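## Task

Take the yellow sponge off the desk and set it on top of the low shelf beneath the REPAIRS sign, without moving that shelf. All low shelves must be standing upright when finished, and the robot must not topple or be left tilted.

## Robot and tools

ROBOT. A wheeled cart with a pan/tilt head camera and two arms (left_arm, right_arm), each with a wrist camera and a two-jaw gripper (one fixed jaw, one swinging). The cart spans x = -0.35 to 0.07 m and is 0.53 m wide; at the start both arms are folded with jaws shut, making the robot 0.65 m wide. Each arm pans about a vertical axis at x = -0.060, y = +0.155 (left) or -0.155 m (right); the shoulder sits 0.89 m up. A fixed-jaw tip reaches roughly 0.44 m from its pan axis and cannot go below about 0.54 m above the floor. Links: upper arm 0.116, forearm 0.135, hand 0.162 m.

FRAMES. Base frame: metres, origin on the floor between the drive wheels, x forward, y left, z up. left_hand and right_hand in results are the fixed-jaw tip positions in this frame; a held object sits toward the swinging jaw. Odometry frame is the base frame as it was when the scene began; base_odometry gives x, y and heading (rad, left positive, -3.142 to 3.142). It counts wheel rotation only, so slips and collision-induced turns are not seen.

TOOL move. Optional keys: base, joints, speeds, cameras, blocking. base is a single velocity command, not a pose: {x_m_s, turn_rad_s, for_s}. x_m_s is forward speed in m/s (negative reverses), allowed magnitude 0.005 to 0.291 or 0; turn_rad_s is left-turn rate in rad/s (negative turns right), 0.02 to 1.175 or 0; for_s is duration, 0.1 to 7.5 s. Omitted velocities are 0; no sideways motion. Distance is about speed times duration, less for very short commands (ramp 0.5 m/s2, 2 rad/s2) or near top speed; if |x|/0.291 + |turn|/1.175 exceeds 1 both get scaled down. Check base_odometry afterwards. joints is one dict keyed by joint name (both arms and head share it), each value an absolute target angle in rad. Ranges: head_pan_rad -3.2 to 3.2 (0 forward, positive left); head_tilt_rad -0.76 to 1.45 (positive looks down); shoulder_pan -2.006 to 2.149; shoulder_lift -1.836 to 1.772; elbow_flex -1.773 to 1.58; wrist_flex -1.799 to 1.772; wrist_roll -2.816 to 2.978; gripper -0.03 to 1.944. Pan: positive is clockwise from above; forward is +1.571 for left_arm, -1.571 for right_arm. Bend joints: all zero puts the upper arm nearly vertical with forearm and fingers level; positive bends downward, and the sum of lift, elbow and wrist_flex is the fingers' angle below horizontal. Wrist_roll -1.522 puts the fixed jaw on the left (looking outward), 1.619 on the right, 0.049 in the arm's vertical plane. Keep the fixed jaw on the left when fingers are level over furniture, since the hand body then sticks up rather than down. Gripper: about 0 tips touching, 1 gives ~0.075 m, 1.944 gives ~0.106 m. speeds is a dict of per-joint top speeds in rad/s for that action only (0.08 to 4.71). cameras: list from head_camera, left_wrist_camera, right_wrist_camera, all. blocking true (default) waits until everything rests; false returns within ~0.5 s while motion continues. A move with no action just reports state and images.

TOOL wait {seconds 0 to 10, cameras}: lets time pass, returning early once running moves settle. TOOL stop {cameras}: brakes all running motions. TOOL zoom_image {camera, region [x0,y0,x1,y1] pixels from the top-left, at most 504 square}: enlarges part of that camera's latest image. TOOL finished_scene {scene}: the current scene's number; ends it irreversibly, and the next task appears in its result. After ending the first scene, make no more calls in that reply.

RESULTS. "move" is done or the worst status. base_status done means the velocity was sent for its full time ("sent for a of b s" if not), regardless of slipping. joint_status: done, moving, off_target (stopped short: load, obstacle or tripped motor), stopped, time_out (joint gives up and holds), not_followed (self-collision check withheld the arm; it may keep trying), limit_stop_at_motor_heat. on_its_own lists uncommanded behaviour. pictures names image order. Motor temperatures: per arm, joints in joint_positions order then the gripper motor; MOTOR HOT above 55 °C, JOINT FAULT / HAND FAULT when a motor cuts out at 70 °C.

PRACTICE. Unfold arms by moving shoulder/elbow first, then wrists; stow by wrists first (flex -1.55, roll -1.52), then pan ±1.75, lift 0.05, elbow 1.35. Loaded or outstretched joints sag downward, so aim higher by the observed error; hand positions can be a few cm off. A blocked joint left >0.30 rad (jaw >0.09) off target for ~2 s trips to weak torque; relieve it by commanding its current reading, or reset 0.2 rad back from the stuck reading. Grip by closing from open to below the contact angle; off_target on a jaw suggests a firm hold. Limit load to ~0.4 kg at full reach. Stay under ~3 rad/s with a held object. Turning in place needs 0.44 m of clear radius; avoid turning or reversing tight against furniture. The scene keeps running while you think.

AVOID. Dropping or flinging objects, releasing moving things, hitting or shoving furniture, knocking shelves over, arms pressing on or striking each other, pulling hard on things ahead of the robot, and tipping or lifting the wheels.

Each tool is called after "Emit:" as name([rows], argument=value, ...), one row to a line, values as JSON.

## Session

Emit:
move(joints={"head_pan_rad": 0, "head_tilt_rad": 0.25}, cameras=["head_camera"])

Emit:
move(joints={"head_pan_rad": 0.85}, cameras=["head_camera"])

Emit:
move(joints={"head_pan_rad": 1.7}, cameras=["head_camera"])

Emit:
move(joints={"head_pan_rad": -0.85}, cameras=["head_camera"])

Emit:
move(joints={"head_pan_rad": -1.7}, cameras=["head_camera"])

Emit:
move(joints={"head_pan_rad": -2.6}, cameras=["head_camera"])

Scene clock: 0.93 s.
Motor temperatures (°C): left_arm=[32 32 32 32 33 29] | right_arm=[30 28 27 27 31 27]
move: done
base_odometry: x=+0.000 y=+0.000 heading=+0.000
base_status: not commanded
joint_positions: head_pan_rad=+0.000 head_tilt_rad=+0.242 left_arm_shoulder_pan_rad=+0.000 left_arm_shoulder_lift_rad=-1.704 left_arm_elbow_flex_rad=+1.478 left_arm_wrist_flex_rad=+0.984 left_arm_wrist_roll_rad=-0.001 left_arm_gripper_rad=+0.000 right_arm_shoulder_pan_rad=+0.001 right_arm_shoulder_lift_rad=-1.670 right_arm_elbow_flex_rad=+1.496 right_arm_wrist_flex_rad=+1.032 right_arm_wrist_roll_rad=+0.000 right_arm_gripper_rad=+0.000
joint_status: all done
left_hand: x=-0.0600 y=+0.3116 z=+0.8261 quat_wxyz=(+0.395, -0.918, +0.023, +0.010) (m; base frame)
right_hand: x=-0.0602 y=-0.3015 z=+0.8125 quat_wxyz=(+0.008, +0.023, +0.937, -0.348) (m; base frame)
pictures: head_camera
Images, in order (width x height): head_camera 644x476.

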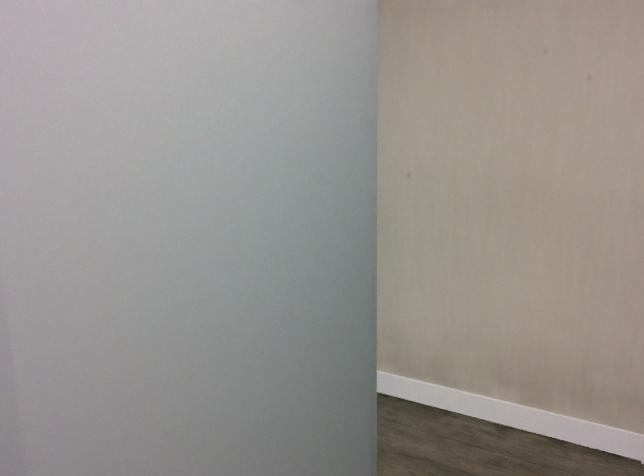

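Scene clock: 2.30 s.
move: done
base_odometry: x=+0.000 y=+0.000 heading=+0.000
base_status: not commanded
joint_positions: head_pan_rad=+0.839 head_tilt_rad=+0.242 left_arm_shoulder_pan_rad=+0.000 left_arm_shoulder_lift_rad=-1.704 left_arm_elbow_flex_rad=+1.478 left_arm_wrist_flex_rad=+0.984 left_arm_wrist_roll_rad=-0.001 left_arm_gripper_rad=+0.000 right_arm_shoulder_pan_rad=+0.001 right_arm_shoulder_lift_rad=-1.670 right_arm_elbow_flex_rad=+1.496 right_arm_wrist_flex_rad=+1.032 right_arm_wrist_roll_rad=+0.000 right_arm_gripper_rad=+0.000
joint_status: all done
left_hand: x=-0.0600 y=+0.3116 z=+0.8261 quat_wxyz=(+0.395, -0.918, +0.023, +0.010) (m; base frame)
right_hand: x=-0.0602 y=-0.3015 z=+0.8125 quat_wxyz=(+0.008, +0.023, +0.937, -0.348) (m; base frame)
pictures: head_camera
Images, in order (width x height): head_camera 644x476.

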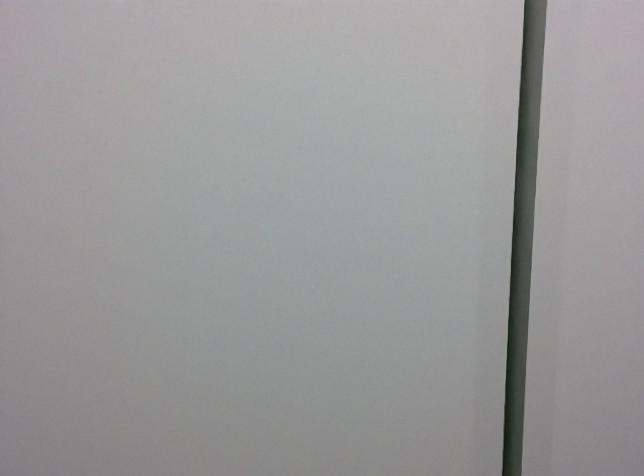

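Scene clock: 3.67 s.
move: done
base_odometry: x=+0.000 y=+0.000 heading=+0.000
base_status: not commanded
joint_positions: head_pan_rad=+1.689 head_tilt_rad=+0.242 left_arm_shoulder_pan_rad=+0.000 left_arm_shoulder_lift_rad=-1.704 left_arm_elbow_flex_rad=+1.478 left_arm_wrist_flex_rad=+0.984 left_arm_wrist_roll_rad=-0.001 left_arm_gripper_rad=+0.000 right_arm_shoulder_pan_rad=+0.001 right_arm_shoulder_lift_rad=-1.670 right_arm_elbow_flex_rad=+1.496 right_arm_wrist_flex_rad=+1.032 right_arm_wrist_roll_rad=+0.000 right_arm_gripper_rad=+0.000
joint_status: all done
left_hand: x=-0.0600 y=+0.3116 z=+0.8261 quat_wxyz=(+0.395, -0.918, +0.023, +0.010) (m; base frame)
right_hand: x=-0.0602 y=-0.3015 z=+0.8125 quat_wxyz=(+0.008, +0.023, +0.937, -0.348) (m; base frame)
pictures: head_camera
Images, in order (width x height): head_camera 644x476.

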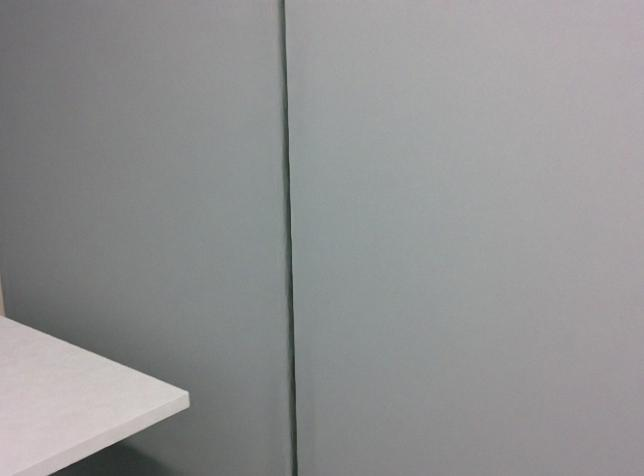

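Scene clock: 6.17 s.
move: done
base_odometry: x=+0.000 y=+0.000 heading=+0.000
base_status: not commanded
joint_positions: head_pan_rad=-0.841 head_tilt_rad=+0.242 left_arm_shoulder_pan_rad=+0.000 left_arm_shoulder_lift_rad=-1.704 left_arm_elbow_flex_rad=+1.478 left_arm_wrist_flex_rad=+0.984 left_arm_wrist_roll_rad=-0.001 left_arm_gripper_rad=+0.000 right_arm_shoulder_pan_rad=+0.001 right_arm_shoulder_lift_rad=-1.670 right_arm_elbow_flex_rad=+1.496 right_arm_wrist_flex_rad=+1.032 right_arm_wrist_roll_rad=+0.000 right_arm_gripper_rad=+0.000
joint_status: all done
left_hand: x=-0.0600 y=+0.3116 z=+0.8261 quat_wxyz=(+0.395, -0.918, +0.023, +0.010) (m; base frame)
right_hand: x=-0.0602 y=-0.3015 z=+0.8125 quat_wxyz=(+0.008, +0.023, +0.937, -0.348) (m; base frame)
pictures: head_camera
Images, in order (width x height): head_camera 644x476.

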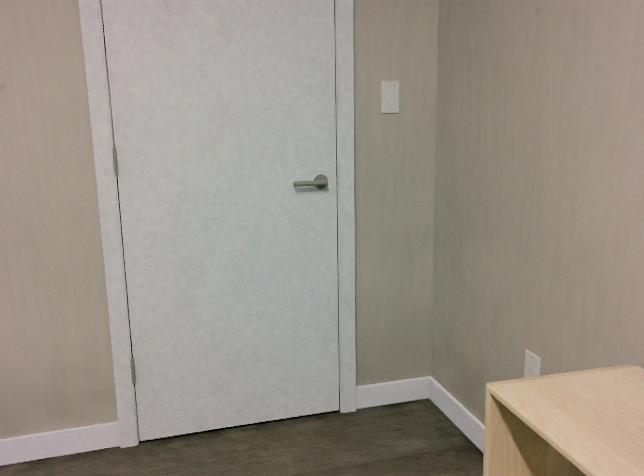

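Scene clock: 7.53 s.
move: done
base_odometry: x=+0.000 y=+0.000 heading=+0.000
base_status: not commanded
joint_positions: head_pan_rad=-1.690 head_tilt_rad=+0.242 left_arm_shoulder_pan_rad=+0.000 left_arm_shoulder_lift_rad=-1.704 left_arm_elbow_flex_rad=+1.478 left_arm_wrist_flex_rad=+0.984 left_arm_wrist_roll_rad=-0.001 left_arm_gripper_rad=+0.000 right_arm_shoulder_pan_rad=+0.001 right_arm_shoulder_lift_rad=-1.670 right_arm_elbow_flex_rad=+1.496 right_arm_wrist_flex_rad=+1.032 right_arm_wrist_roll_rad=+0.000 right_arm_gripper_rad=+0.000
joint_status: all done
left_hand: x=-0.0600 y=+0.3116 z=+0.8261 quat_wxyz=(+0.395, -0.918, +0.023, +0.010) (m; base frame)
right_hand: x=-0.0602 y=-0.3015 z=+0.8125 quat_wxyz=(+0.008, +0.023, +0.937, -0.348) (m; base frame)
pictures: head_camera
Images, in order (width x height): head_camera 644x476.

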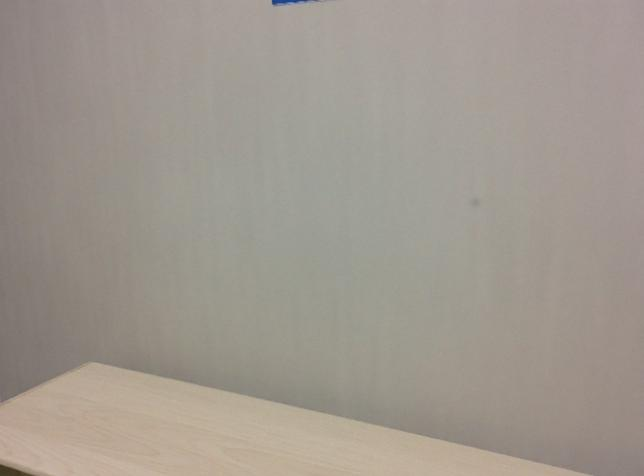

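Scene clock: 8.93 s.
move: done
base_odometry: x=+0.000 y=+0.000 heading=+0.000
base_status: not commanded
joint_positions: head_pan_rad=-2.591 head_tilt_rad=+0.242 left_arm_shoulder_pan_rad=+0.000 left_arm_shoulder_lift_rad=-1.704 left_arm_elbow_flex_rad=+1.478 left_arm_wrist_flex_rad=+0.984 left_arm_wrist_roll_rad=-0.001 left_arm_gripper_rad=+0.000 right_arm_shoulder_pan_rad=+0.001 right_arm_shoulder_lift_rad=-1.670 right_arm_elbow_flex_rad=+1.496 right_arm_wrist_flex_rad=+1.032 right_arm_wrist_roll_rad=+0.000 right_arm_gripper_rad=+0.000
joint_status: all done
left_hand: x=-0.0600 y=+0.3116 z=+0.8261 quat_wxyz=(+0.395, -0.918, +0.023, +0.010) (m; base frame)
right_hand: x=-0.0602 y=-0.3015 z=+0.8125 quat_wxyz=(+0.008, +0.023, +0.937, -0.348) (m; base frame)
pictures: head_camera
Images, in order (width x height): head_camera 644x476.

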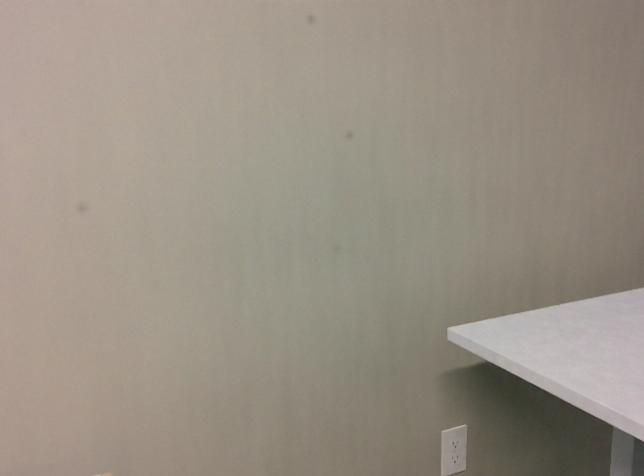

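Emit:
move(joints={"head_pan_rad": -1.65, "head_tilt_rad": -0.1}, cameras=["head_camera"])

Emit:
move(joints={"head_pan_rad": -3.1, "head_tilt_rad": 0.4}, cameras=["head_camera"])

Emit:
move(joints={"head_pan_rad": 2.6, "head_tilt_rad": 0.4}, cameras=["head_camera"])

Scene clock: 15.47 s.
move: done
base_odometry: x=+0.000 y=+0.000 heading=+0.000
base_status: not commanded
joint_positions: head_pan_rad=-1.661 head_tilt_rad=-0.090 left_arm_shoulder_pan_rad=+0.000 left_arm_shoulder_lift_rad=-1.704 left_arm_elbow_flex_rad=+1.478 left_arm_wrist_flex_rad=+0.984 left_arm_wrist_roll_rad=-0.001 left_arm_gripper_rad=+0.000 right_arm_shoulder_pan_rad=+0.001 right_arm_shoulder_lift_rad=-1.670 right_arm_elbow_flex_rad=+1.496 right_arm_wrist_flex_rad=+1.032 right_arm_wrist_roll_rad=+0.000 right_arm_gripper_rad=+0.000
joint_status: all done
left_hand: x=-0.0600 y=+0.3116 z=+0.8261 quat_wxyz=(+0.395, -0.918, +0.023, +0.010) (m; base frame)
right_hand: x=-0.0602 y=-0.3015 z=+0.8125 quat_wxyz=(+0.008, +0.023, +0.937, -0.348) (m; base frame)
pictures: head_camera
Images, in order (width x height): head_camera 644x476.

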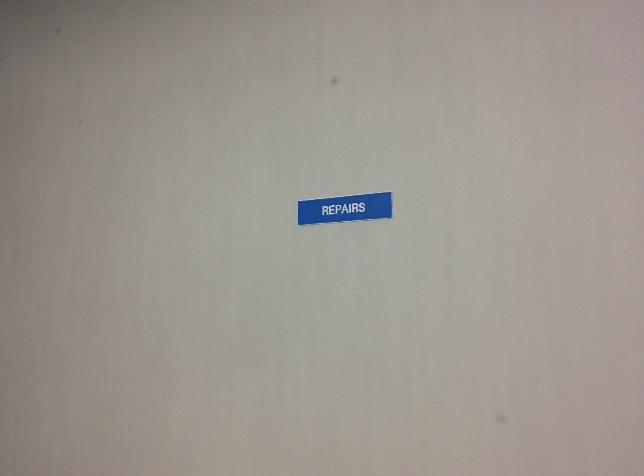

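Scene clock: 17.23 s.
move: done
base_odometry: x=+0.000 y=+0.000 heading=+0.000
base_status: not commanded
joint_positions: head_pan_rad=-3.091 head_tilt_rad=+0.393 left_arm_shoulder_pan_rad=+0.000 left_arm_shoulder_lift_rad=-1.704 left_arm_elbow_flex_rad=+1.478 left_arm_wrist_flex_rad=+0.984 left_arm_wrist_roll_rad=-0.001 left_arm_gripper_rad=+0.000 right_arm_shoulder_pan_rad=+0.001 right_arm_shoulder_lift_rad=-1.670 right_arm_elbow_flex_rad=+1.496 right_arm_wrist_flex_rad=+1.032 right_arm_wrist_roll_rad=+0.000 right_arm_gripper_rad=+0.000
joint_status: all done
left_hand: x=-0.0600 y=+0.3116 z=+0.8261 quat_wxyz=(+0.395, -0.918, +0.023, +0.010) (m; base frame)
right_hand: x=-0.0602 y=-0.3015 z=+0.8125 quat_wxyz=(+0.008, +0.023, +0.937, -0.348) (m; base frame)
pictures: head_camera
Images, in order (width x height): head_camera 644x476.

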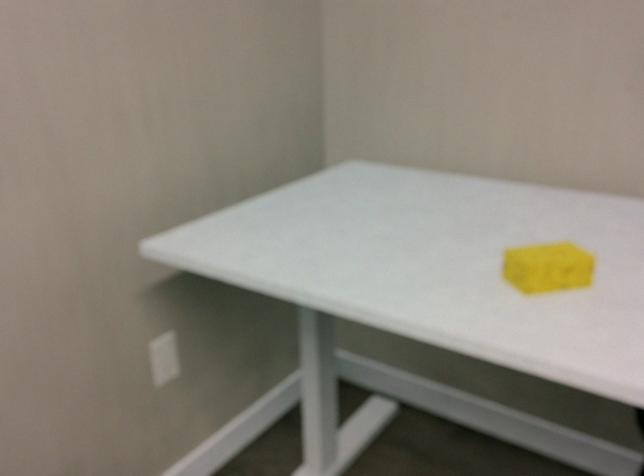

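Scene clock: 21.83 s.
move: done
base_odometry: x=+0.000 y=+0.000 heading=+0.000
base_status: not commanded
joint_positions: head_pan_rad=+2.589 head_tilt_rad=+0.393 left_arm_shoulder_pan_rad=+0.000 left_arm_shoulder_lift_rad=-1.704 left_arm_elbow_flex_rad=+1.478 left_arm_wrist_flex_rad=+0.984 left_arm_wrist_roll_rad=-0.001 left_arm_gripper_rad=+0.000 right_arm_shoulder_pan_rad=+0.001 right_arm_shoulder_lift_rad=-1.670 right_arm_elbow_flex_rad=+1.496 right_arm_wrist_flex_rad=+1.032 right_arm_wrist_roll_rad=+0.000 right_arm_gripper_rad=+0.000
joint_status: all done
left_hand: x=-0.0600 y=+0.3116 z=+0.8261 quat_wxyz=(+0.395, -0.918, +0.023, +0.010) (m; base frame)
right_hand: x=-0.0602 y=-0.3015 z=+0.8125 quat_wxyz=(+0.008, +0.023, +0.937, -0.348) (m; base frame)
pictures: head_camera
Images, in order (width x height): head_camera 644x476.

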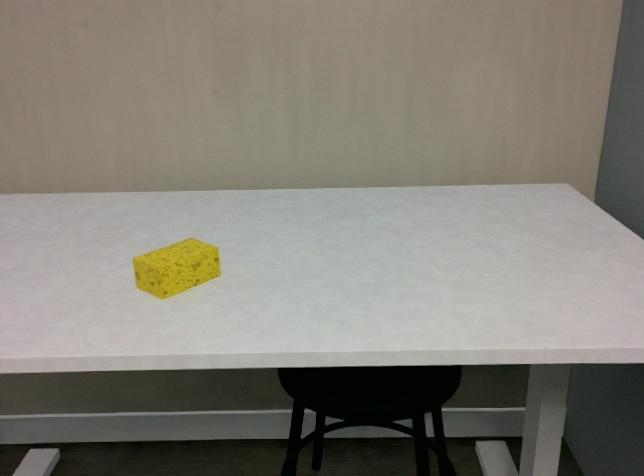

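Emit:
move(base={"turn_rad_s": 0.9, "for_s": 3.24}, joints={"head_pan_rad": 0, "head_tilt_rad": 0.5}, cameras=["head_camera"])

Emit:
move(joints={"left_arm_shoulder_pan_rad": 2.0, "left_arm_wrist_roll_rad": -1.82, "left_arm_gripper_rad": 1.4}, base={"x_m_s": 0.2, "for_s": 1.5})

Emit:
move(joints={"left_arm_shoulder_lift_rad": 0, "left_arm_elbow_flex_rad": -0.2, "left_arm_wrist_flex_rad": 0.8}, cameras=["head_camera", "left_wrist_camera"])

Scene clock: 87.73 s.
move: done
base_odometry: x=-0.001 y=+0.000 heading=+2.909
base_status: done (sent for 3.23 of 3.23 s)
joint_positions: head_pan_rad=+0.009 head_tilt_rad=+0.493 left_arm_shoulder_pan_rad=-0.006 left_arm_shoulder_lift_rad=-1.704 left_arm_elbow_flex_rad=+1.478 left_arm_wrist_flex_rad=+0.984 left_arm_wrist_roll_rad=-0.001 left_arm_gripper_rad=+0.000 right_arm_shoulder_pan_rad=-0.002 right_arm_shoulder_lift_rad=-1.670 right_arm_elbow_flex_rad=+1.496 right_arm_wrist_flex_rad=+1.032 right_arm_wrist_roll_rad=+0.000 right_arm_gripper_rad=+0.000
joint_status: all done
left_hand: x=-0.0609 y=+0.3116 z=+0.8261 quat_wxyz=(+0.395, -0.918, +0.020, +0.011) (m; base frame)
right_hand: x=-0.0597 y=-0.3015 z=+0.8125 quat_wxyz=(+0.009, +0.022, +0.937, -0.348) (m; base frame)
pictures: head_camera
Images, in order (width x height): head_camera 644x476.

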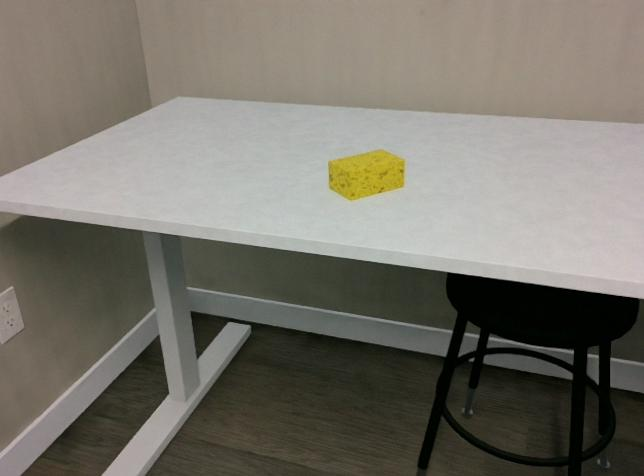

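Scene clock: 90.23 s.
move: done
base_odometry: x=-0.294 y=+0.068 heading=+2.912
base_status: done (sent for 1.5 of 1.5 s)
joint_positions: head_pan_rad=+0.009 head_tilt_rad=+0.493 left_arm_shoulder_pan_rad=+1.996 left_arm_shoulder_lift_rad=-1.704 left_arm_elbow_flex_rad=+1.478 left_arm_wrist_flex_rad=+0.984 left_arm_wrist_roll_rad=-1.815 left_arm_gripper_rad=+1.393 right_arm_shoulder_pan_rad=+0.001 right_arm_shoulder_lift_rad=-1.670 right_arm_elbow_flex_rad=+1.496 right_arm_wrist_flex_rad=+1.032 right_arm_wrist_roll_rad=+0.000 right_arm_gripper_rad=+0.000
joint_status: all done
left_hand: x=+0.0920 y=+0.0944 z=+0.8333 quat_wxyz=(+0.395, +0.323, +0.860, -0.026) (m; base frame)
right_hand: x=-0.0602 y=-0.3015 z=+0.8125 quat_wxyz=(+0.008, +0.023, +0.937, -0.348) (m; base frame)
pictures: none

Scene clock: 92.07 s.
move: done
base_odometry: x=-0.294 y=+0.068 heading=+2.912
base_status: not commanded
joint_positions: head_pan_rad=+0.009 head_tilt_rad=+0.493 left_arm_shoulder_pan_rad=+1.996 left_arm_shoulder_lift_rad=+0.004 left_arm_elbow_flex_rad=-0.162 left_arm_wrist_flex_rad=+0.813 left_arm_wrist_roll_rad=-1.815 left_arm_gripper_rad=+1.393 right_arm_shoulder_pan_rad=+0.001 right_arm_shoulder_lift_rad=-1.670 right_arm_elbow_flex_rad=+1.496 right_arm_wrist_flex_rad=+1.032 right_arm_wrist_roll_rad=+0.000 right_arm_gripper_rad=+0.000
joint_status: all done
left_hand: x=+0.2344 y=+0.0299 z=+0.9367 quat_wxyz=(+0.441, +0.315, +0.840, -0.029) (m; base frame)
right_hand: x=-0.0602 y=-0.3015 z=+0.8125 quat_wxyz=(+0.008, +0.023, +0.937, -0.348) (m; base frame)
pictures: head_camera, left_wrist_camera
Images, in order (width x height): head_camera 644x476, left_wrist_camera 644x476.

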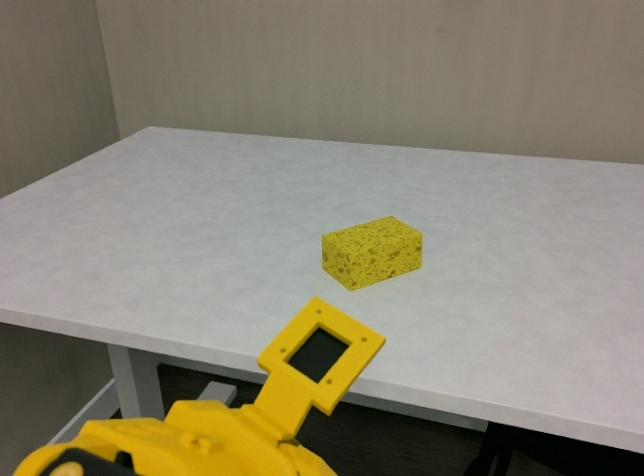

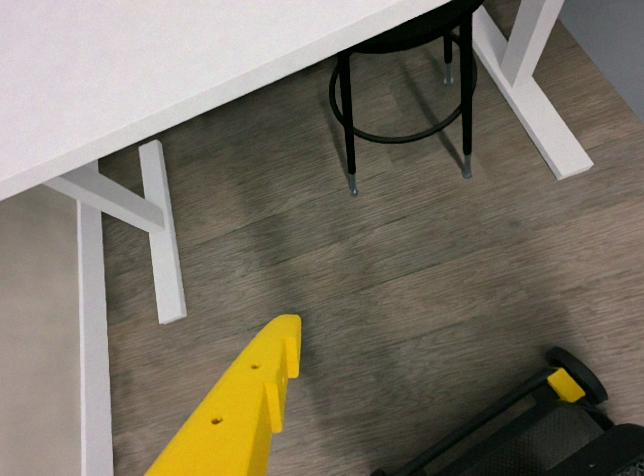

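Emit:
move(base={"x_m_s": 0.2, "for_s": 1.85})

Emit:
move(base={"turn_rad_s": -0.4, "for_s": 0.8}, joints={"left_arm_shoulder_pan_rad": 1.93, "head_tilt_rad": 0.9}, cameras=["head_camera", "left_wrist_camera"])

Scene clock: 111.07 s.
move: done
base_odometry: x=-0.657 y=+0.153 heading=+2.910
base_status: done (sent for 1.87 of 1.87 s)
joint_positions: head_pan_rad=+0.009 head_tilt_rad=+0.493 left_arm_shoulder_pan_rad=+1.996 left_arm_shoulder_lift_rad=+0.004 left_arm_elbow_flex_rad=-0.162 left_arm_wrist_flex_rad=+0.813 left_arm_wrist_roll_rad=-1.819 left_arm_gripper_rad=+1.393 right_arm_shoulder_pan_rad=+0.001 right_arm_shoulder_lift_rad=-1.670 right_arm_elbow_flex_rad=+1.496 right_arm_wrist_flex_rad=+1.032 right_arm_wrist_roll_rad=+0.000 right_arm_gripper_rad=+0.000
joint_status: not commanded
left_hand: x=+0.2344 y=+0.0299 z=+0.9368 quat_wxyz=(+0.441, +0.317, +0.839, -0.028) (m; base frame)
right_hand: x=-0.0602 y=-0.3015 z=+0.8125 quat_wxyz=(+0.008, +0.023, +0.937, -0.348) (m; base frame)
pictures: none

Scene clock: 112.53 s.
move: done
base_odometry: x=-0.657 y=+0.153 heading=+2.589
base_status: done (sent for 0.8 of 0.8 s)
joint_positions: head_pan_rad=+0.009 head_tilt_rad=+0.894 left_arm_shoulder_pan_rad=+1.936 left_arm_shoulder_lift_rad=+0.004 left_arm_elbow_flex_rad=-0.162 left_arm_wrist_flex_rad=+0.813 left_arm_wrist_roll_rad=-1.822 left_arm_gripper_rad=+1.393 right_arm_shoulder_pan_rad=+0.003 right_arm_shoulder_lift_rad=-1.670 right_arm_elbow_flex_rad=+1.496 right_arm_wrist_flex_rad=+1.032 right_arm_wrist_roll_rad=+0.000 right_arm_gripper_rad=+0.000
joint_status: all done
left_hand: x=+0.2414 y=+0.0477 z=+0.9368 quat_wxyz=(+0.442, +0.293, +0.848, -0.015) (m; base frame)
right_hand: x=-0.0604 y=-0.3015 z=+0.8125 quat_wxyz=(+0.008, +0.024, +0.937, -0.348) (m; base frame)
pictures: head_camera, left_wrist_camera
Images, in order (width x height): head_camera 644x476, left_wrist_camera 644x476.

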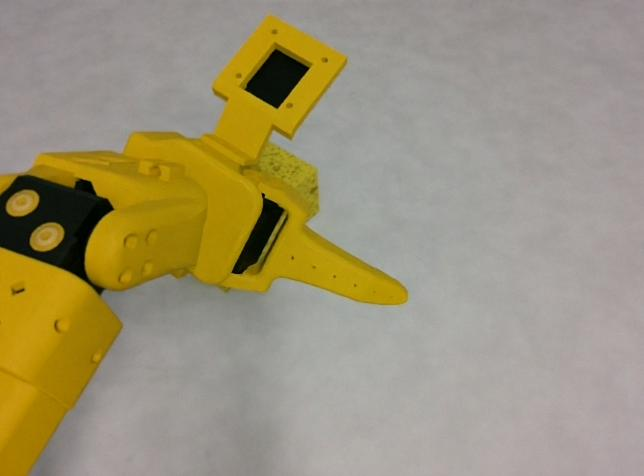

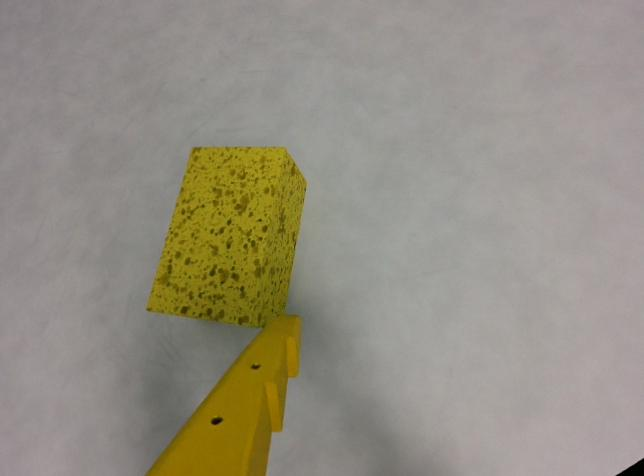

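Emit:
move(base={"turn_rad_s": -0.5, "for_s": 1.0})

Emit:
move(base={"x_m_s": -0.15, "for_s": 0.9})

Emit:
move(base={"turn_rad_s": 0.5, "for_s": 1.0})

Emit:
move(base={"x_m_s": 0.15, "for_s": 1.2}, joints={"left_arm_shoulder_pan_rad": 1.95, "left_arm_wrist_roll_rad": -1.9}, cameras=["head_camera", "left_wrist_camera"])

Scene clock: 128.67 s.
move: done
base_odometry: x=-0.657 y=+0.153 heading=+2.090
base_status: done (sent for 1 of 1 s)
joint_positions: head_pan_rad=+0.009 head_tilt_rad=+0.894 left_arm_shoulder_pan_rad=+1.934 left_arm_shoulder_lift_rad=+0.004 left_arm_elbow_flex_rad=-0.162 left_arm_wrist_flex_rad=+0.813 left_arm_wrist_roll_rad=-1.822 left_arm_gripper_rad=+1.393 right_arm_shoulder_pan_rad=+0.001 right_arm_shoulder_lift_rad=-1.670 right_arm_elbow_flex_rad=+1.496 right_arm_wrist_flex_rad=+1.032 right_arm_wrist_roll_rad=+0.000 right_arm_gripper_rad=+0.000
joint_status: not commanded
left_hand: x=+0.2415 y=+0.0482 z=+0.9368 quat_wxyz=(+0.442, +0.292, +0.848, -0.014) (m; base frame)
right_hand: x=-0.0602 y=-0.3015 z=+0.8125 quat_wxyz=(+0.008, +0.023, +0.937, -0.348) (m; base frame)
pictures: none

Scene clock: 130.70 s.
move: done
base_odometry: x=-0.590 y=+0.036 heading=+2.087
base_status: done (sent for 0.9 of 0.9 s)
joint_positions: head_pan_rad=+0.009 head_tilt_rad=+0.894 left_arm_shoulder_pan_rad=+1.936 left_arm_shoulder_lift_rad=+0.004 left_arm_elbow_flex_rad=-0.164 left_arm_wrist_flex_rad=+0.813 left_arm_wrist_roll_rad=-1.822 left_arm_gripper_rad=+1.393 right_arm_shoulder_pan_rad=+0.000 right_arm_shoulder_lift_rad=-1.670 right_arm_elbow_flex_rad=+1.496 right_arm_wrist_flex_rad=+1.032 right_arm_wrist_roll_rad=+0.000 right_arm_gripper_rad=+0.000
joint_status: not commanded
left_hand: x=+0.2415 y=+0.0477 z=+0.9372 quat_wxyz=(+0.443, +0.293, +0.848, -0.015) (m; base frame)
right_hand: x=-0.0600 y=-0.3015 z=+0.8125 quat_wxyz=(+0.009, +0.023, +0.937, -0.348) (m; base frame)
pictures: none

Scene clock: 132.33 s.
move: done
base_odometry: x=-0.590 y=+0.036 heading=+2.590
base_status: done (sent for 1 of 1 s)
joint_positions: head_pan_rad=+0.009 head_tilt_rad=+0.894 left_arm_shoulder_pan_rad=+1.927 left_arm_shoulder_lift_rad=+0.004 left_arm_elbow_flex_rad=-0.164 left_arm_wrist_flex_rad=+0.813 left_arm_wrist_roll_rad=-1.822 left_arm_gripper_rad=+1.393 right_arm_shoulder_pan_rad=-0.002 right_arm_shoulder_lift_rad=-1.670 right_arm_elbow_flex_rad=+1.496 right_arm_wrist_flex_rad=+1.032 right_arm_wrist_roll_rad=+0.000 right_arm_gripper_rad=+0.000
joint_status: not commanded
left_hand: x=+0.2424 y=+0.0505 z=+0.9372 quat_wxyz=(+0.443, +0.289, +0.849, -0.013) (m; base frame)
right_hand: x=-0.0597 y=-0.3015 z=+0.8125 quat_wxyz=(+0.009, +0.022, +0.937, -0.348) (m; base frame)
pictures: none

Scene clock: 134.40 s.
move: done
base_odometry: x=-0.744 y=+0.130 heading=+2.592
base_status: done (sent for 1.2 of 1.2 s)
joint_positions: head_pan_rad=+0.009 head_tilt_rad=+0.894 left_arm_shoulder_pan_rad=+1.944 left_arm_shoulder_lift_rad=+0.004 left_arm_elbow_flex_rad=-0.164 left_arm_wrist_flex_rad=+0.813 left_arm_wrist_roll_rad=-1.897 left_arm_gripper_rad=+1.393 right_arm_shoulder_pan_rad=+0.000 right_arm_shoulder_lift_rad=-1.670 right_arm_elbow_flex_rad=+1.496 right_arm_wrist_flex_rad=+1.032 right_arm_wrist_roll_rad=+0.000 right_arm_gripper_rad=+0.000
joint_status: all done
left_hand: x=+0.2409 y=+0.0451 z=+0.9376 quat_wxyz=(+0.443, +0.327, +0.835, +0.000) (m; base frame)
right_hand: x=-0.0600 y=-0.3015 z=+0.8125 quat_wxyz=(+0.009, +0.023, +0.937, -0.348) (m; base frame)
pictures: head_camera, left_wrist_camera
Images, in order (width x height): head_camera 644x476, left_wrist_camera 644x476.

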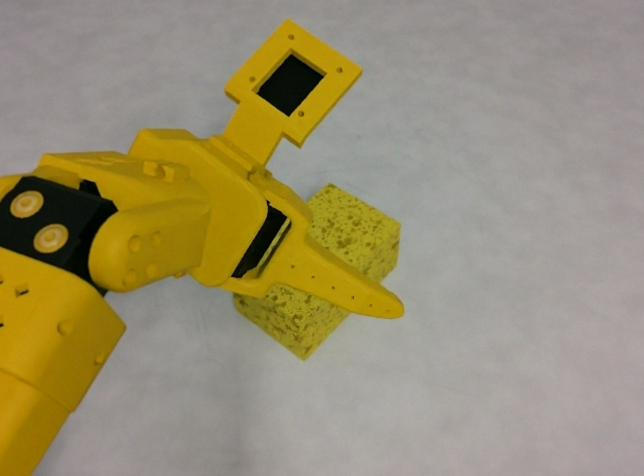

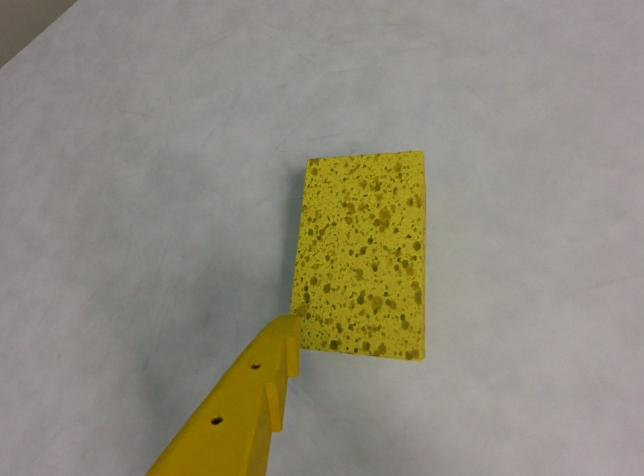

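Emit:
move(joints={"left_arm_shoulder_pan_rad": 1.885, "left_arm_shoulder_lift_rad": 0.3, "left_arm_elbow_flex_rad": -0.4, "left_arm_wrist_flex_rad": 0.85}, speeds={"left_arm_shoulder_lift_rad": 0.8}, cameras=["head_camera", "left_wrist_camera"])

Scene clock: 144.27 s.
move: done
base_odometry: x=-0.744 y=+0.130 heading=+2.592
base_status: not commanded
joint_positions: head_pan_rad=+0.009 head_tilt_rad=+0.894 left_arm_shoulder_pan_rad=+1.892 left_arm_shoulder_lift_rad=+0.310 left_arm_elbow_flex_rad=-0.361 left_arm_wrist_flex_rad=+0.847 left_arm_wrist_roll_rad=-1.906 left_arm_gripper_rad=+1.393 right_arm_shoulder_pan_rad=+0.000 right_arm_shoulder_lift_rad=-1.670 right_arm_elbow_flex_rad=+1.496 right_arm_wrist_flex_rad=+1.032 right_arm_wrist_roll_rad=+0.000 right_arm_gripper_rad=+0.000
joint_status: all done
left_hand: x=+0.2651 y=+0.0546 z=+0.8919 quat_wxyz=(+0.378, +0.319, +0.869, +0.012) (m; base frame)
right_hand: x=-0.0600 y=-0.3015 z=+0.8125 quat_wxyz=(+0.009, +0.023, +0.937, -0.348) (m; base frame)
pictures: head_camera, left_wrist_camera
Images, in order (width x height): head_camera 644x476, left_wrist_camera 644x476.

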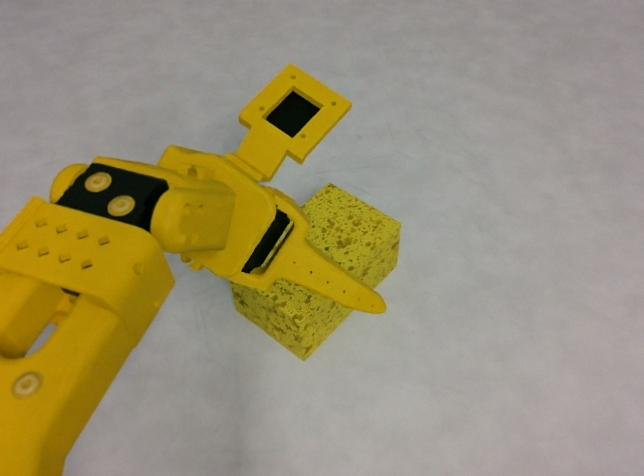

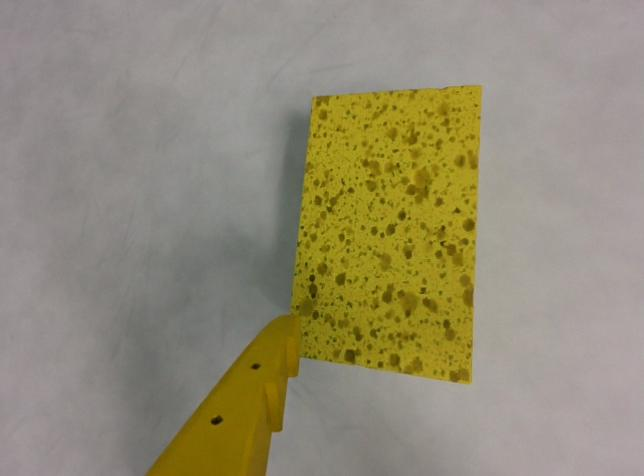

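Emit:
move(joints={"left_arm_shoulder_pan_rad": 1.84})

Emit:
move(joints={"left_arm_shoulder_lift_rad": 0.46, "left_arm_elbow_flex_rad": -0.58, "left_arm_wrist_flex_rad": 0.93}, speeds={"left_arm_shoulder_lift_rad": 0.6}, cameras=["head_camera", "left_wrist_camera"])

Scene clock: 151.50 s.
move: done
base_odometry: x=-0.744 y=+0.130 heading=+2.592
base_status: not commanded
joint_positions: head_pan_rad=+0.009 head_tilt_rad=+0.894 left_arm_shoulder_pan_rad=+1.842 left_arm_shoulder_lift_rad=+0.310 left_arm_elbow_flex_rad=-0.363 left_arm_wrist_flex_rad=+0.847 left_arm_wrist_roll_rad=-1.906 left_arm_gripper_rad=+1.393 right_arm_shoulder_pan_rad=+0.000 right_arm_shoulder_lift_rad=-1.670 right_arm_elbow_flex_rad=+1.496 right_arm_wrist_flex_rad=+1.032 right_arm_wrist_roll_rad=+0.000 right_arm_gripper_rad=+0.000
joint_status: all done
left_hand: x=+0.2698 y=+0.0707 z=+0.8923 quat_wxyz=(+0.378, +0.298, +0.876, +0.021) (m; base frame)
right_hand: x=-0.0600 y=-0.3015 z=+0.8125 quat_wxyz=(+0.009, +0.023, +0.937, -0.348) (m; base frame)
pictures: none

Scene clock: 152.40 s.
move: done
base_odometry: x=-0.744 y=+0.130 heading=+2.592
base_status: not commanded
joint_positions: head_pan_rad=+0.009 head_tilt_rad=+0.894 left_arm_shoulder_pan_rad=+1.842 left_arm_shoulder_lift_rad=+0.470 left_arm_elbow_flex_rad=-0.544 left_arm_wrist_flex_rad=+0.927 left_arm_wrist_roll_rad=-1.906 left_arm_gripper_rad=+1.393 right_arm_shoulder_pan_rad=+0.000 right_arm_shoulder_lift_rad=-1.670 right_arm_elbow_flex_rad=+1.496 right_arm_wrist_flex_rad=+1.032 right_arm_wrist_roll_rad=+0.000 right_arm_gripper_rad=+0.000
joint_status: all done
left_hand: x=+0.2773 y=+0.0686 z=+0.8778 quat_wxyz=(+0.351, +0.301, +0.886, +0.020) (m; base frame)
right_hand: x=-0.0600 y=-0.3015 z=+0.8125 quat_wxyz=(+0.009, +0.023, +0.937, -0.348) (m; base frame)
pictures: head_camera, left_wrist_camera
Images, in order (width x height): head_camera 644x476, left_wrist_camera 644x476.

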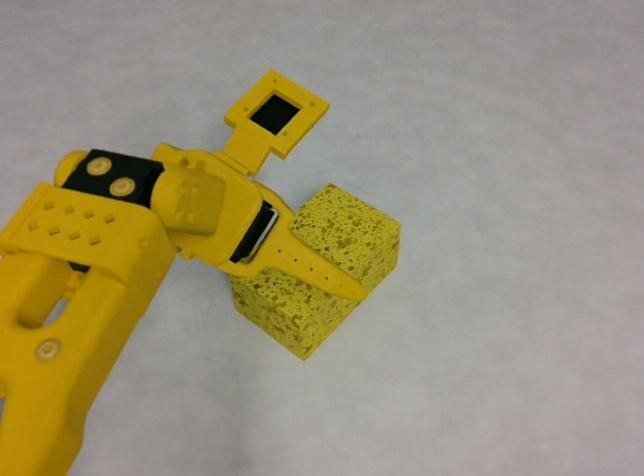

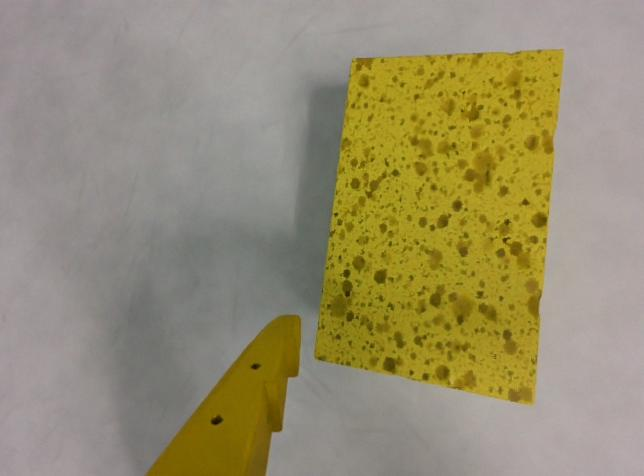

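Emit:
move(base={"x_m_s": 0.1, "for_s": 0.4})

Emit:
move(joints={"left_arm_shoulder_lift_rad": 0.5, "left_arm_elbow_flex_rad": -0.62, "left_arm_wrist_flex_rad": 0.9}, cameras=["head_camera", "left_wrist_camera"])

Scene clock: 164.23 s.
move: done
base_odometry: x=-0.778 y=+0.151 heading=+2.590
base_status: done (sent for 0.4 of 0.4 s)
joint_positions: head_pan_rad=+0.009 head_tilt_rad=+0.894 left_arm_shoulder_pan_rad=+1.839 left_arm_shoulder_lift_rad=+0.471 left_arm_elbow_flex_rad=-0.544 left_arm_wrist_flex_rad=+0.927 left_arm_wrist_roll_rad=-1.906 left_arm_gripper_rad=+1.393 right_arm_shoulder_pan_rad=+0.003 right_arm_shoulder_lift_rad=-1.670 right_arm_elbow_flex_rad=+1.496 right_arm_wrist_flex_rad=+1.032 right_arm_wrist_roll_rad=+0.000 right_arm_gripper_rad=+0.000
joint_status: not commanded
left_hand: x=+0.2776 y=+0.0696 z=+0.8773 quat_wxyz=(+0.350, +0.300, +0.887, +0.020) (m; base frame)
right_hand: x=-0.0604 y=-0.3015 z=+0.8125 quat_wxyz=(+0.008, +0.024, +0.937, -0.348) (m; base frame)
pictures: none

Scene clock: 164.90 s.
move: done
base_odometry: x=-0.778 y=+0.151 heading=+2.590
base_status: not commanded
joint_positions: head_pan_rad=+0.009 head_tilt_rad=+0.894 left_arm_shoulder_pan_rad=+1.839 left_arm_shoulder_lift_rad=+0.511 left_arm_elbow_flex_rad=-0.584 left_arm_wrist_flex_rad=+0.912 left_arm_wrist_roll_rad=-1.906 left_arm_gripper_rad=+1.393 right_arm_shoulder_pan_rad=+0.003 right_arm_shoulder_lift_rad=-1.670 right_arm_elbow_flex_rad=+1.496 right_arm_wrist_flex_rad=+1.032 right_arm_wrist_roll_rad=+0.000 right_arm_gripper_rad=+0.000
joint_status: all done
left_hand: x=+0.2826 y=+0.0682 z=+0.8758 quat_wxyz=(+0.357, +0.299, +0.885, +0.021) (m; base frame)
right_hand: x=-0.0604 y=-0.3015 z=+0.8125 quat_wxyz=(+0.008, +0.024, +0.937, -0.348) (m; base frame)
pictures: head_camera, left_wrist_camera
Images, in order (width x height): head_camera 644x476, left_wrist_camera 644x476.

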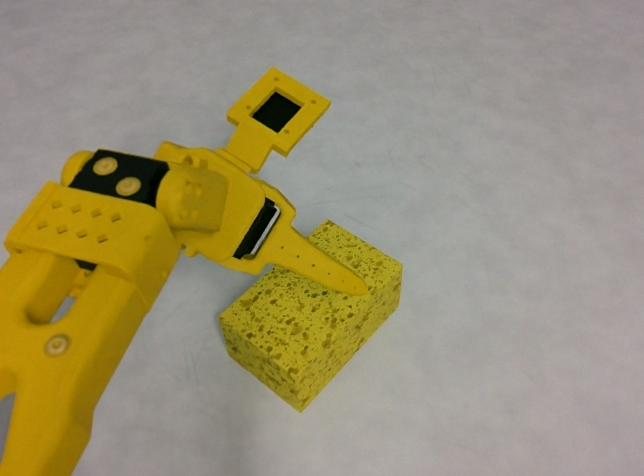

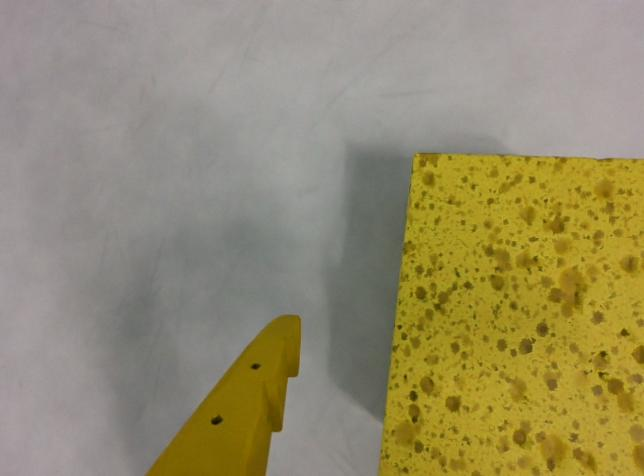

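Emit:
move(joints={"left_arm_shoulder_lift_rad": 0.35, "left_arm_shoulder_pan_rad": 1.895})

Emit:
move(joints={"left_arm_shoulder_lift_rad": 0.46, "left_arm_elbow_flex_rad": -0.61, "left_arm_wrist_flex_rad": 1.0}, speeds={"left_arm_shoulder_lift_rad": 0.5}, cameras=["head_camera", "left_wrist_camera"])

Scene clock: 175.50 s.
move: done
base_odometry: x=-0.778 y=+0.151 heading=+2.590
base_status: not commanded
joint_positions: head_pan_rad=+0.009 head_tilt_rad=+0.894 left_arm_shoulder_pan_rad=+1.893 left_arm_shoulder_lift_rad=+0.412 left_arm_elbow_flex_rad=-0.585 left_arm_wrist_flex_rad=+0.912 left_arm_wrist_roll_rad=-1.906 left_arm_gripper_rad=+1.393 right_arm_shoulder_pan_rad=+0.003 right_arm_shoulder_lift_rad=-1.670 right_arm_elbow_flex_rad=+1.496 right_arm_wrist_flex_rad=+1.032 right_arm_wrist_roll_rad=+0.000 right_arm_gripper_rad=+0.000
joint_status: all done
left_hand: x=+0.2778 y=+0.0498 z=+0.9085 quat_wxyz=(+0.404, +0.316, +0.858, +0.012) (m; base frame)
right_hand: x=-0.0604 y=-0.3015 z=+0.8125 quat_wxyz=(+0.008, +0.024, +0.937, -0.348) (m; base frame)
pictures: none

Scene clock: 176.27 s.
move: done
base_odometry: x=-0.778 y=+0.151 heading=+2.590
base_status: not commanded
joint_positions: head_pan_rad=+0.009 head_tilt_rad=+0.894 left_arm_shoulder_pan_rad=+1.893 left_arm_shoulder_lift_rad=+0.471 left_arm_elbow_flex_rad=-0.585 left_arm_wrist_flex_rad=+0.998 left_arm_wrist_roll_rad=-1.906 left_arm_gripper_rad=+1.393 right_arm_shoulder_pan_rad=+0.003 right_arm_shoulder_lift_rad=-1.670 right_arm_elbow_flex_rad=+1.496 right_arm_wrist_flex_rad=+1.032 right_arm_wrist_roll_rad=+0.000 right_arm_gripper_rad=+0.000
joint_status: all done
left_hand: x=+0.2685 y=+0.0529 z=+0.8797 quat_wxyz=(+0.337, +0.326, +0.883, +0.010) (m; base frame)
right_hand: x=-0.0604 y=-0.3015 z=+0.8125 quat_wxyz=(+0.008, +0.024, +0.937, -0.348) (m; base frame)
pictures: head_camera, left_wrist_camera
Images, in order (width x height): head_camera 644x476, left_wrist_camera 644x476.

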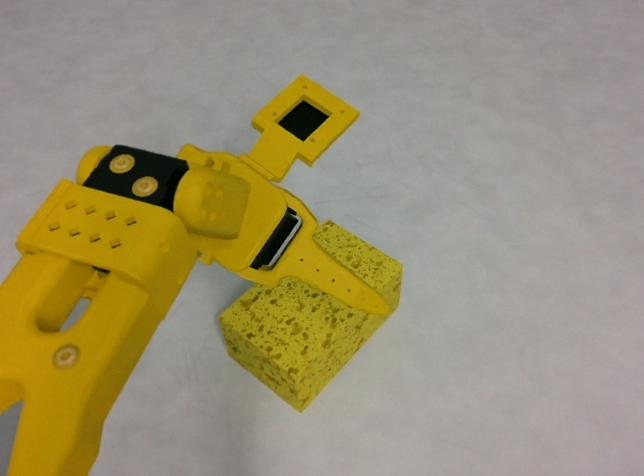

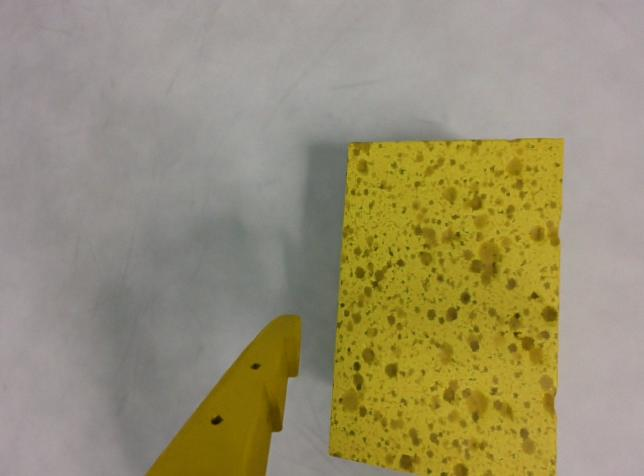

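Emit:
move(joints={"left_arm_shoulder_lift_rad": 0.56, "left_arm_elbow_flex_rad": -0.64, "left_arm_wrist_flex_rad": 1.01}, speeds={"left_arm_shoulder_lift_rad": 0.4}, cameras=["head_camera", "left_wrist_camera"])

Scene clock: 183.73 s.
move: done
base_odometry: x=-0.778 y=+0.151 heading=+2.590
base_status: not commanded
joint_positions: head_pan_rad=+0.009 head_tilt_rad=+0.894 left_arm_shoulder_pan_rad=+1.893 left_arm_shoulder_lift_rad=+0.571 left_arm_elbow_flex_rad=-0.604 left_arm_wrist_flex_rad=+1.007 left_arm_wrist_roll_rad=-1.906 left_arm_gripper_rad=+1.393 right_arm_shoulder_pan_rad=+0.003 right_arm_shoulder_lift_rad=-1.670 right_arm_elbow_flex_rad=+1.496 right_arm_wrist_flex_rad=+1.032 right_arm_wrist_roll_rad=+0.000 right_arm_gripper_rad=+0.000
joint_status: all done
left_hand: x=+0.2666 y=+0.0536 z=+0.8519 quat_wxyz=(+0.294, +0.330, +0.897, +0.009) (m; base frame)
right_hand: x=-0.0604 y=-0.3015 z=+0.8125 quat_wxyz=(+0.008, +0.024, +0.937, -0.348) (m; base frame)
pictures: head_camera, left_wrist_camera
Images, in order (width x height): head_camera 644x476, left_wrist_camera 644x476.

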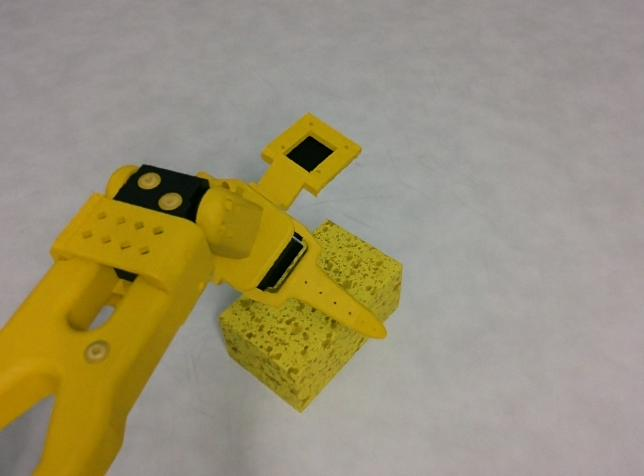

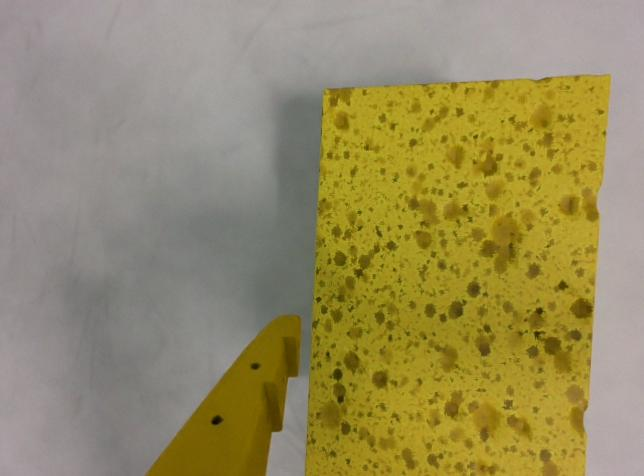

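Emit:
move(joints={"left_arm_shoulder_pan_rad": 1.87, "left_arm_shoulder_lift_rad": 0.63, "left_arm_elbow_flex_rad": -0.66, "left_arm_wrist_flex_rad": 1.01}, speeds={"left_arm_shoulder_lift_rad": 0.4}, cameras=["head_camera", "left_wrist_camera"])

Scene clock: 189.83 s.
move: done
base_odometry: x=-0.778 y=+0.151 heading=+2.590
base_status: not commanded
joint_positions: head_pan_rad=+0.009 head_tilt_rad=+0.894 left_arm_shoulder_pan_rad=+1.876 left_arm_shoulder_lift_rad=+0.643 left_arm_elbow_flex_rad=-0.624 left_arm_wrist_flex_rad=+1.007 left_arm_wrist_roll_rad=-1.906 left_arm_gripper_rad=+1.393 right_arm_shoulder_pan_rad=+0.003 right_arm_shoulder_lift_rad=-1.670 right_arm_elbow_flex_rad=+1.496 right_arm_wrist_flex_rad=+1.032 right_arm_wrist_roll_rad=+0.000 right_arm_gripper_rad=+0.000
joint_status: all done
left_hand: x=+0.2672 y=+0.0594 z=+0.8340 quat_wxyz=(+0.269, +0.325, +0.907, +0.011) (m; base frame)
right_hand: x=-0.0604 y=-0.3015 z=+0.8125 quat_wxyz=(+0.008, +0.024, +0.937, -0.348) (m; base frame)
pictures: head_camera, left_wrist_camera
Images, in order (width x height): head_camera 644x476, left_wrist_camera 644x476.

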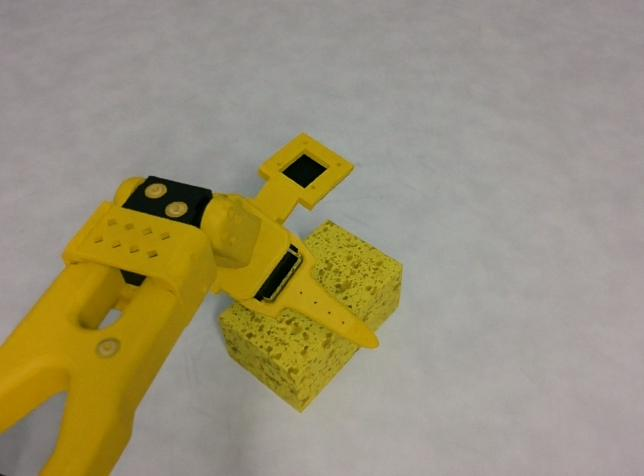

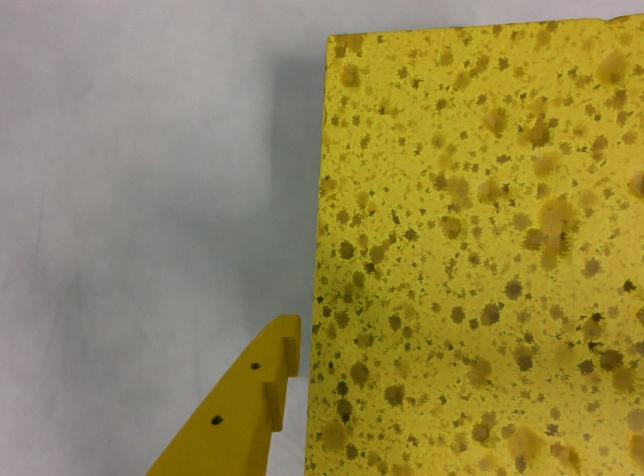

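Emit:
move(joints={"left_arm_shoulder_lift_rad": 0.74, "left_arm_elbow_flex_rad": -0.72, "left_arm_wrist_flex_rad": 1.02}, speeds={"left_arm_shoulder_lift_rad": 0.3}, cameras=["head_camera", "left_wrist_camera"])

Scene clock: 195.07 s.
move: done
base_odometry: x=-0.778 y=+0.151 heading=+2.590
base_status: not commanded
joint_positions: head_pan_rad=+0.009 head_tilt_rad=+0.894 left_arm_shoulder_pan_rad=+1.870 left_arm_shoulder_lift_rad=+0.752 left_arm_elbow_flex_rad=-0.687 left_arm_wrist_flex_rad=+1.016 left_arm_wrist_roll_rad=-1.906 left_arm_gripper_rad=+1.393 right_arm_shoulder_pan_rad=+0.003 right_arm_shoulder_lift_rad=-1.670 right_arm_elbow_flex_rad=+1.496 right_arm_wrist_flex_rad=+1.032 right_arm_wrist_roll_rad=+0.000 right_arm_gripper_rad=+0.000
joint_status: all done
left_hand: x=+0.2676 y=+0.0615 z=+0.8130 quat_wxyz=(+0.242, +0.325, +0.914, +0.010) (m; base frame)
right_hand: x=-0.0604 y=-0.3015 z=+0.8125 quat_wxyz=(+0.008, +0.024, +0.937, -0.348) (m; base frame)
pictures: head_camera, left_wrist_camera
Images, in order (width x height): head_camera 644x476, left_wrist_camera 644x476.

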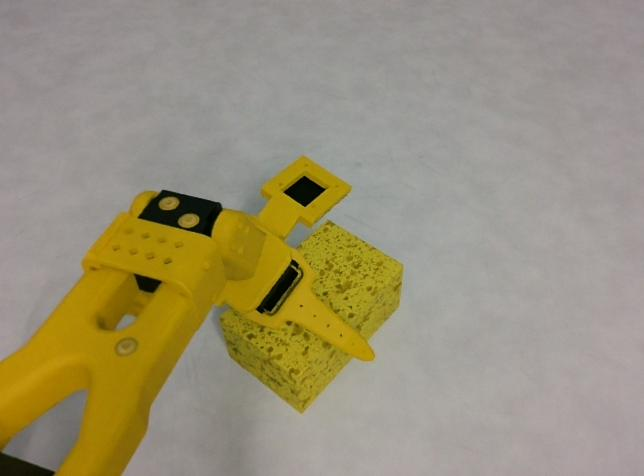

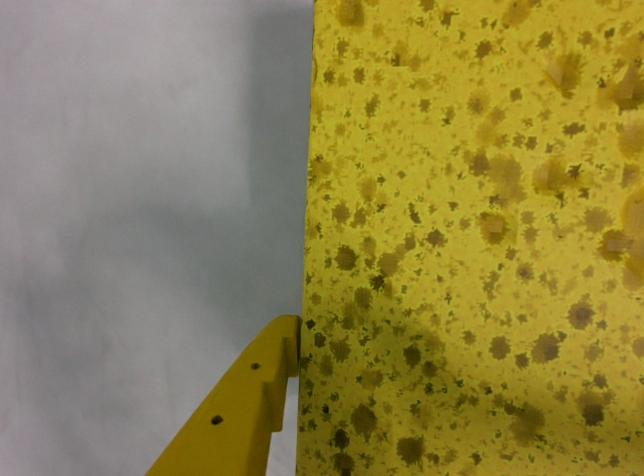

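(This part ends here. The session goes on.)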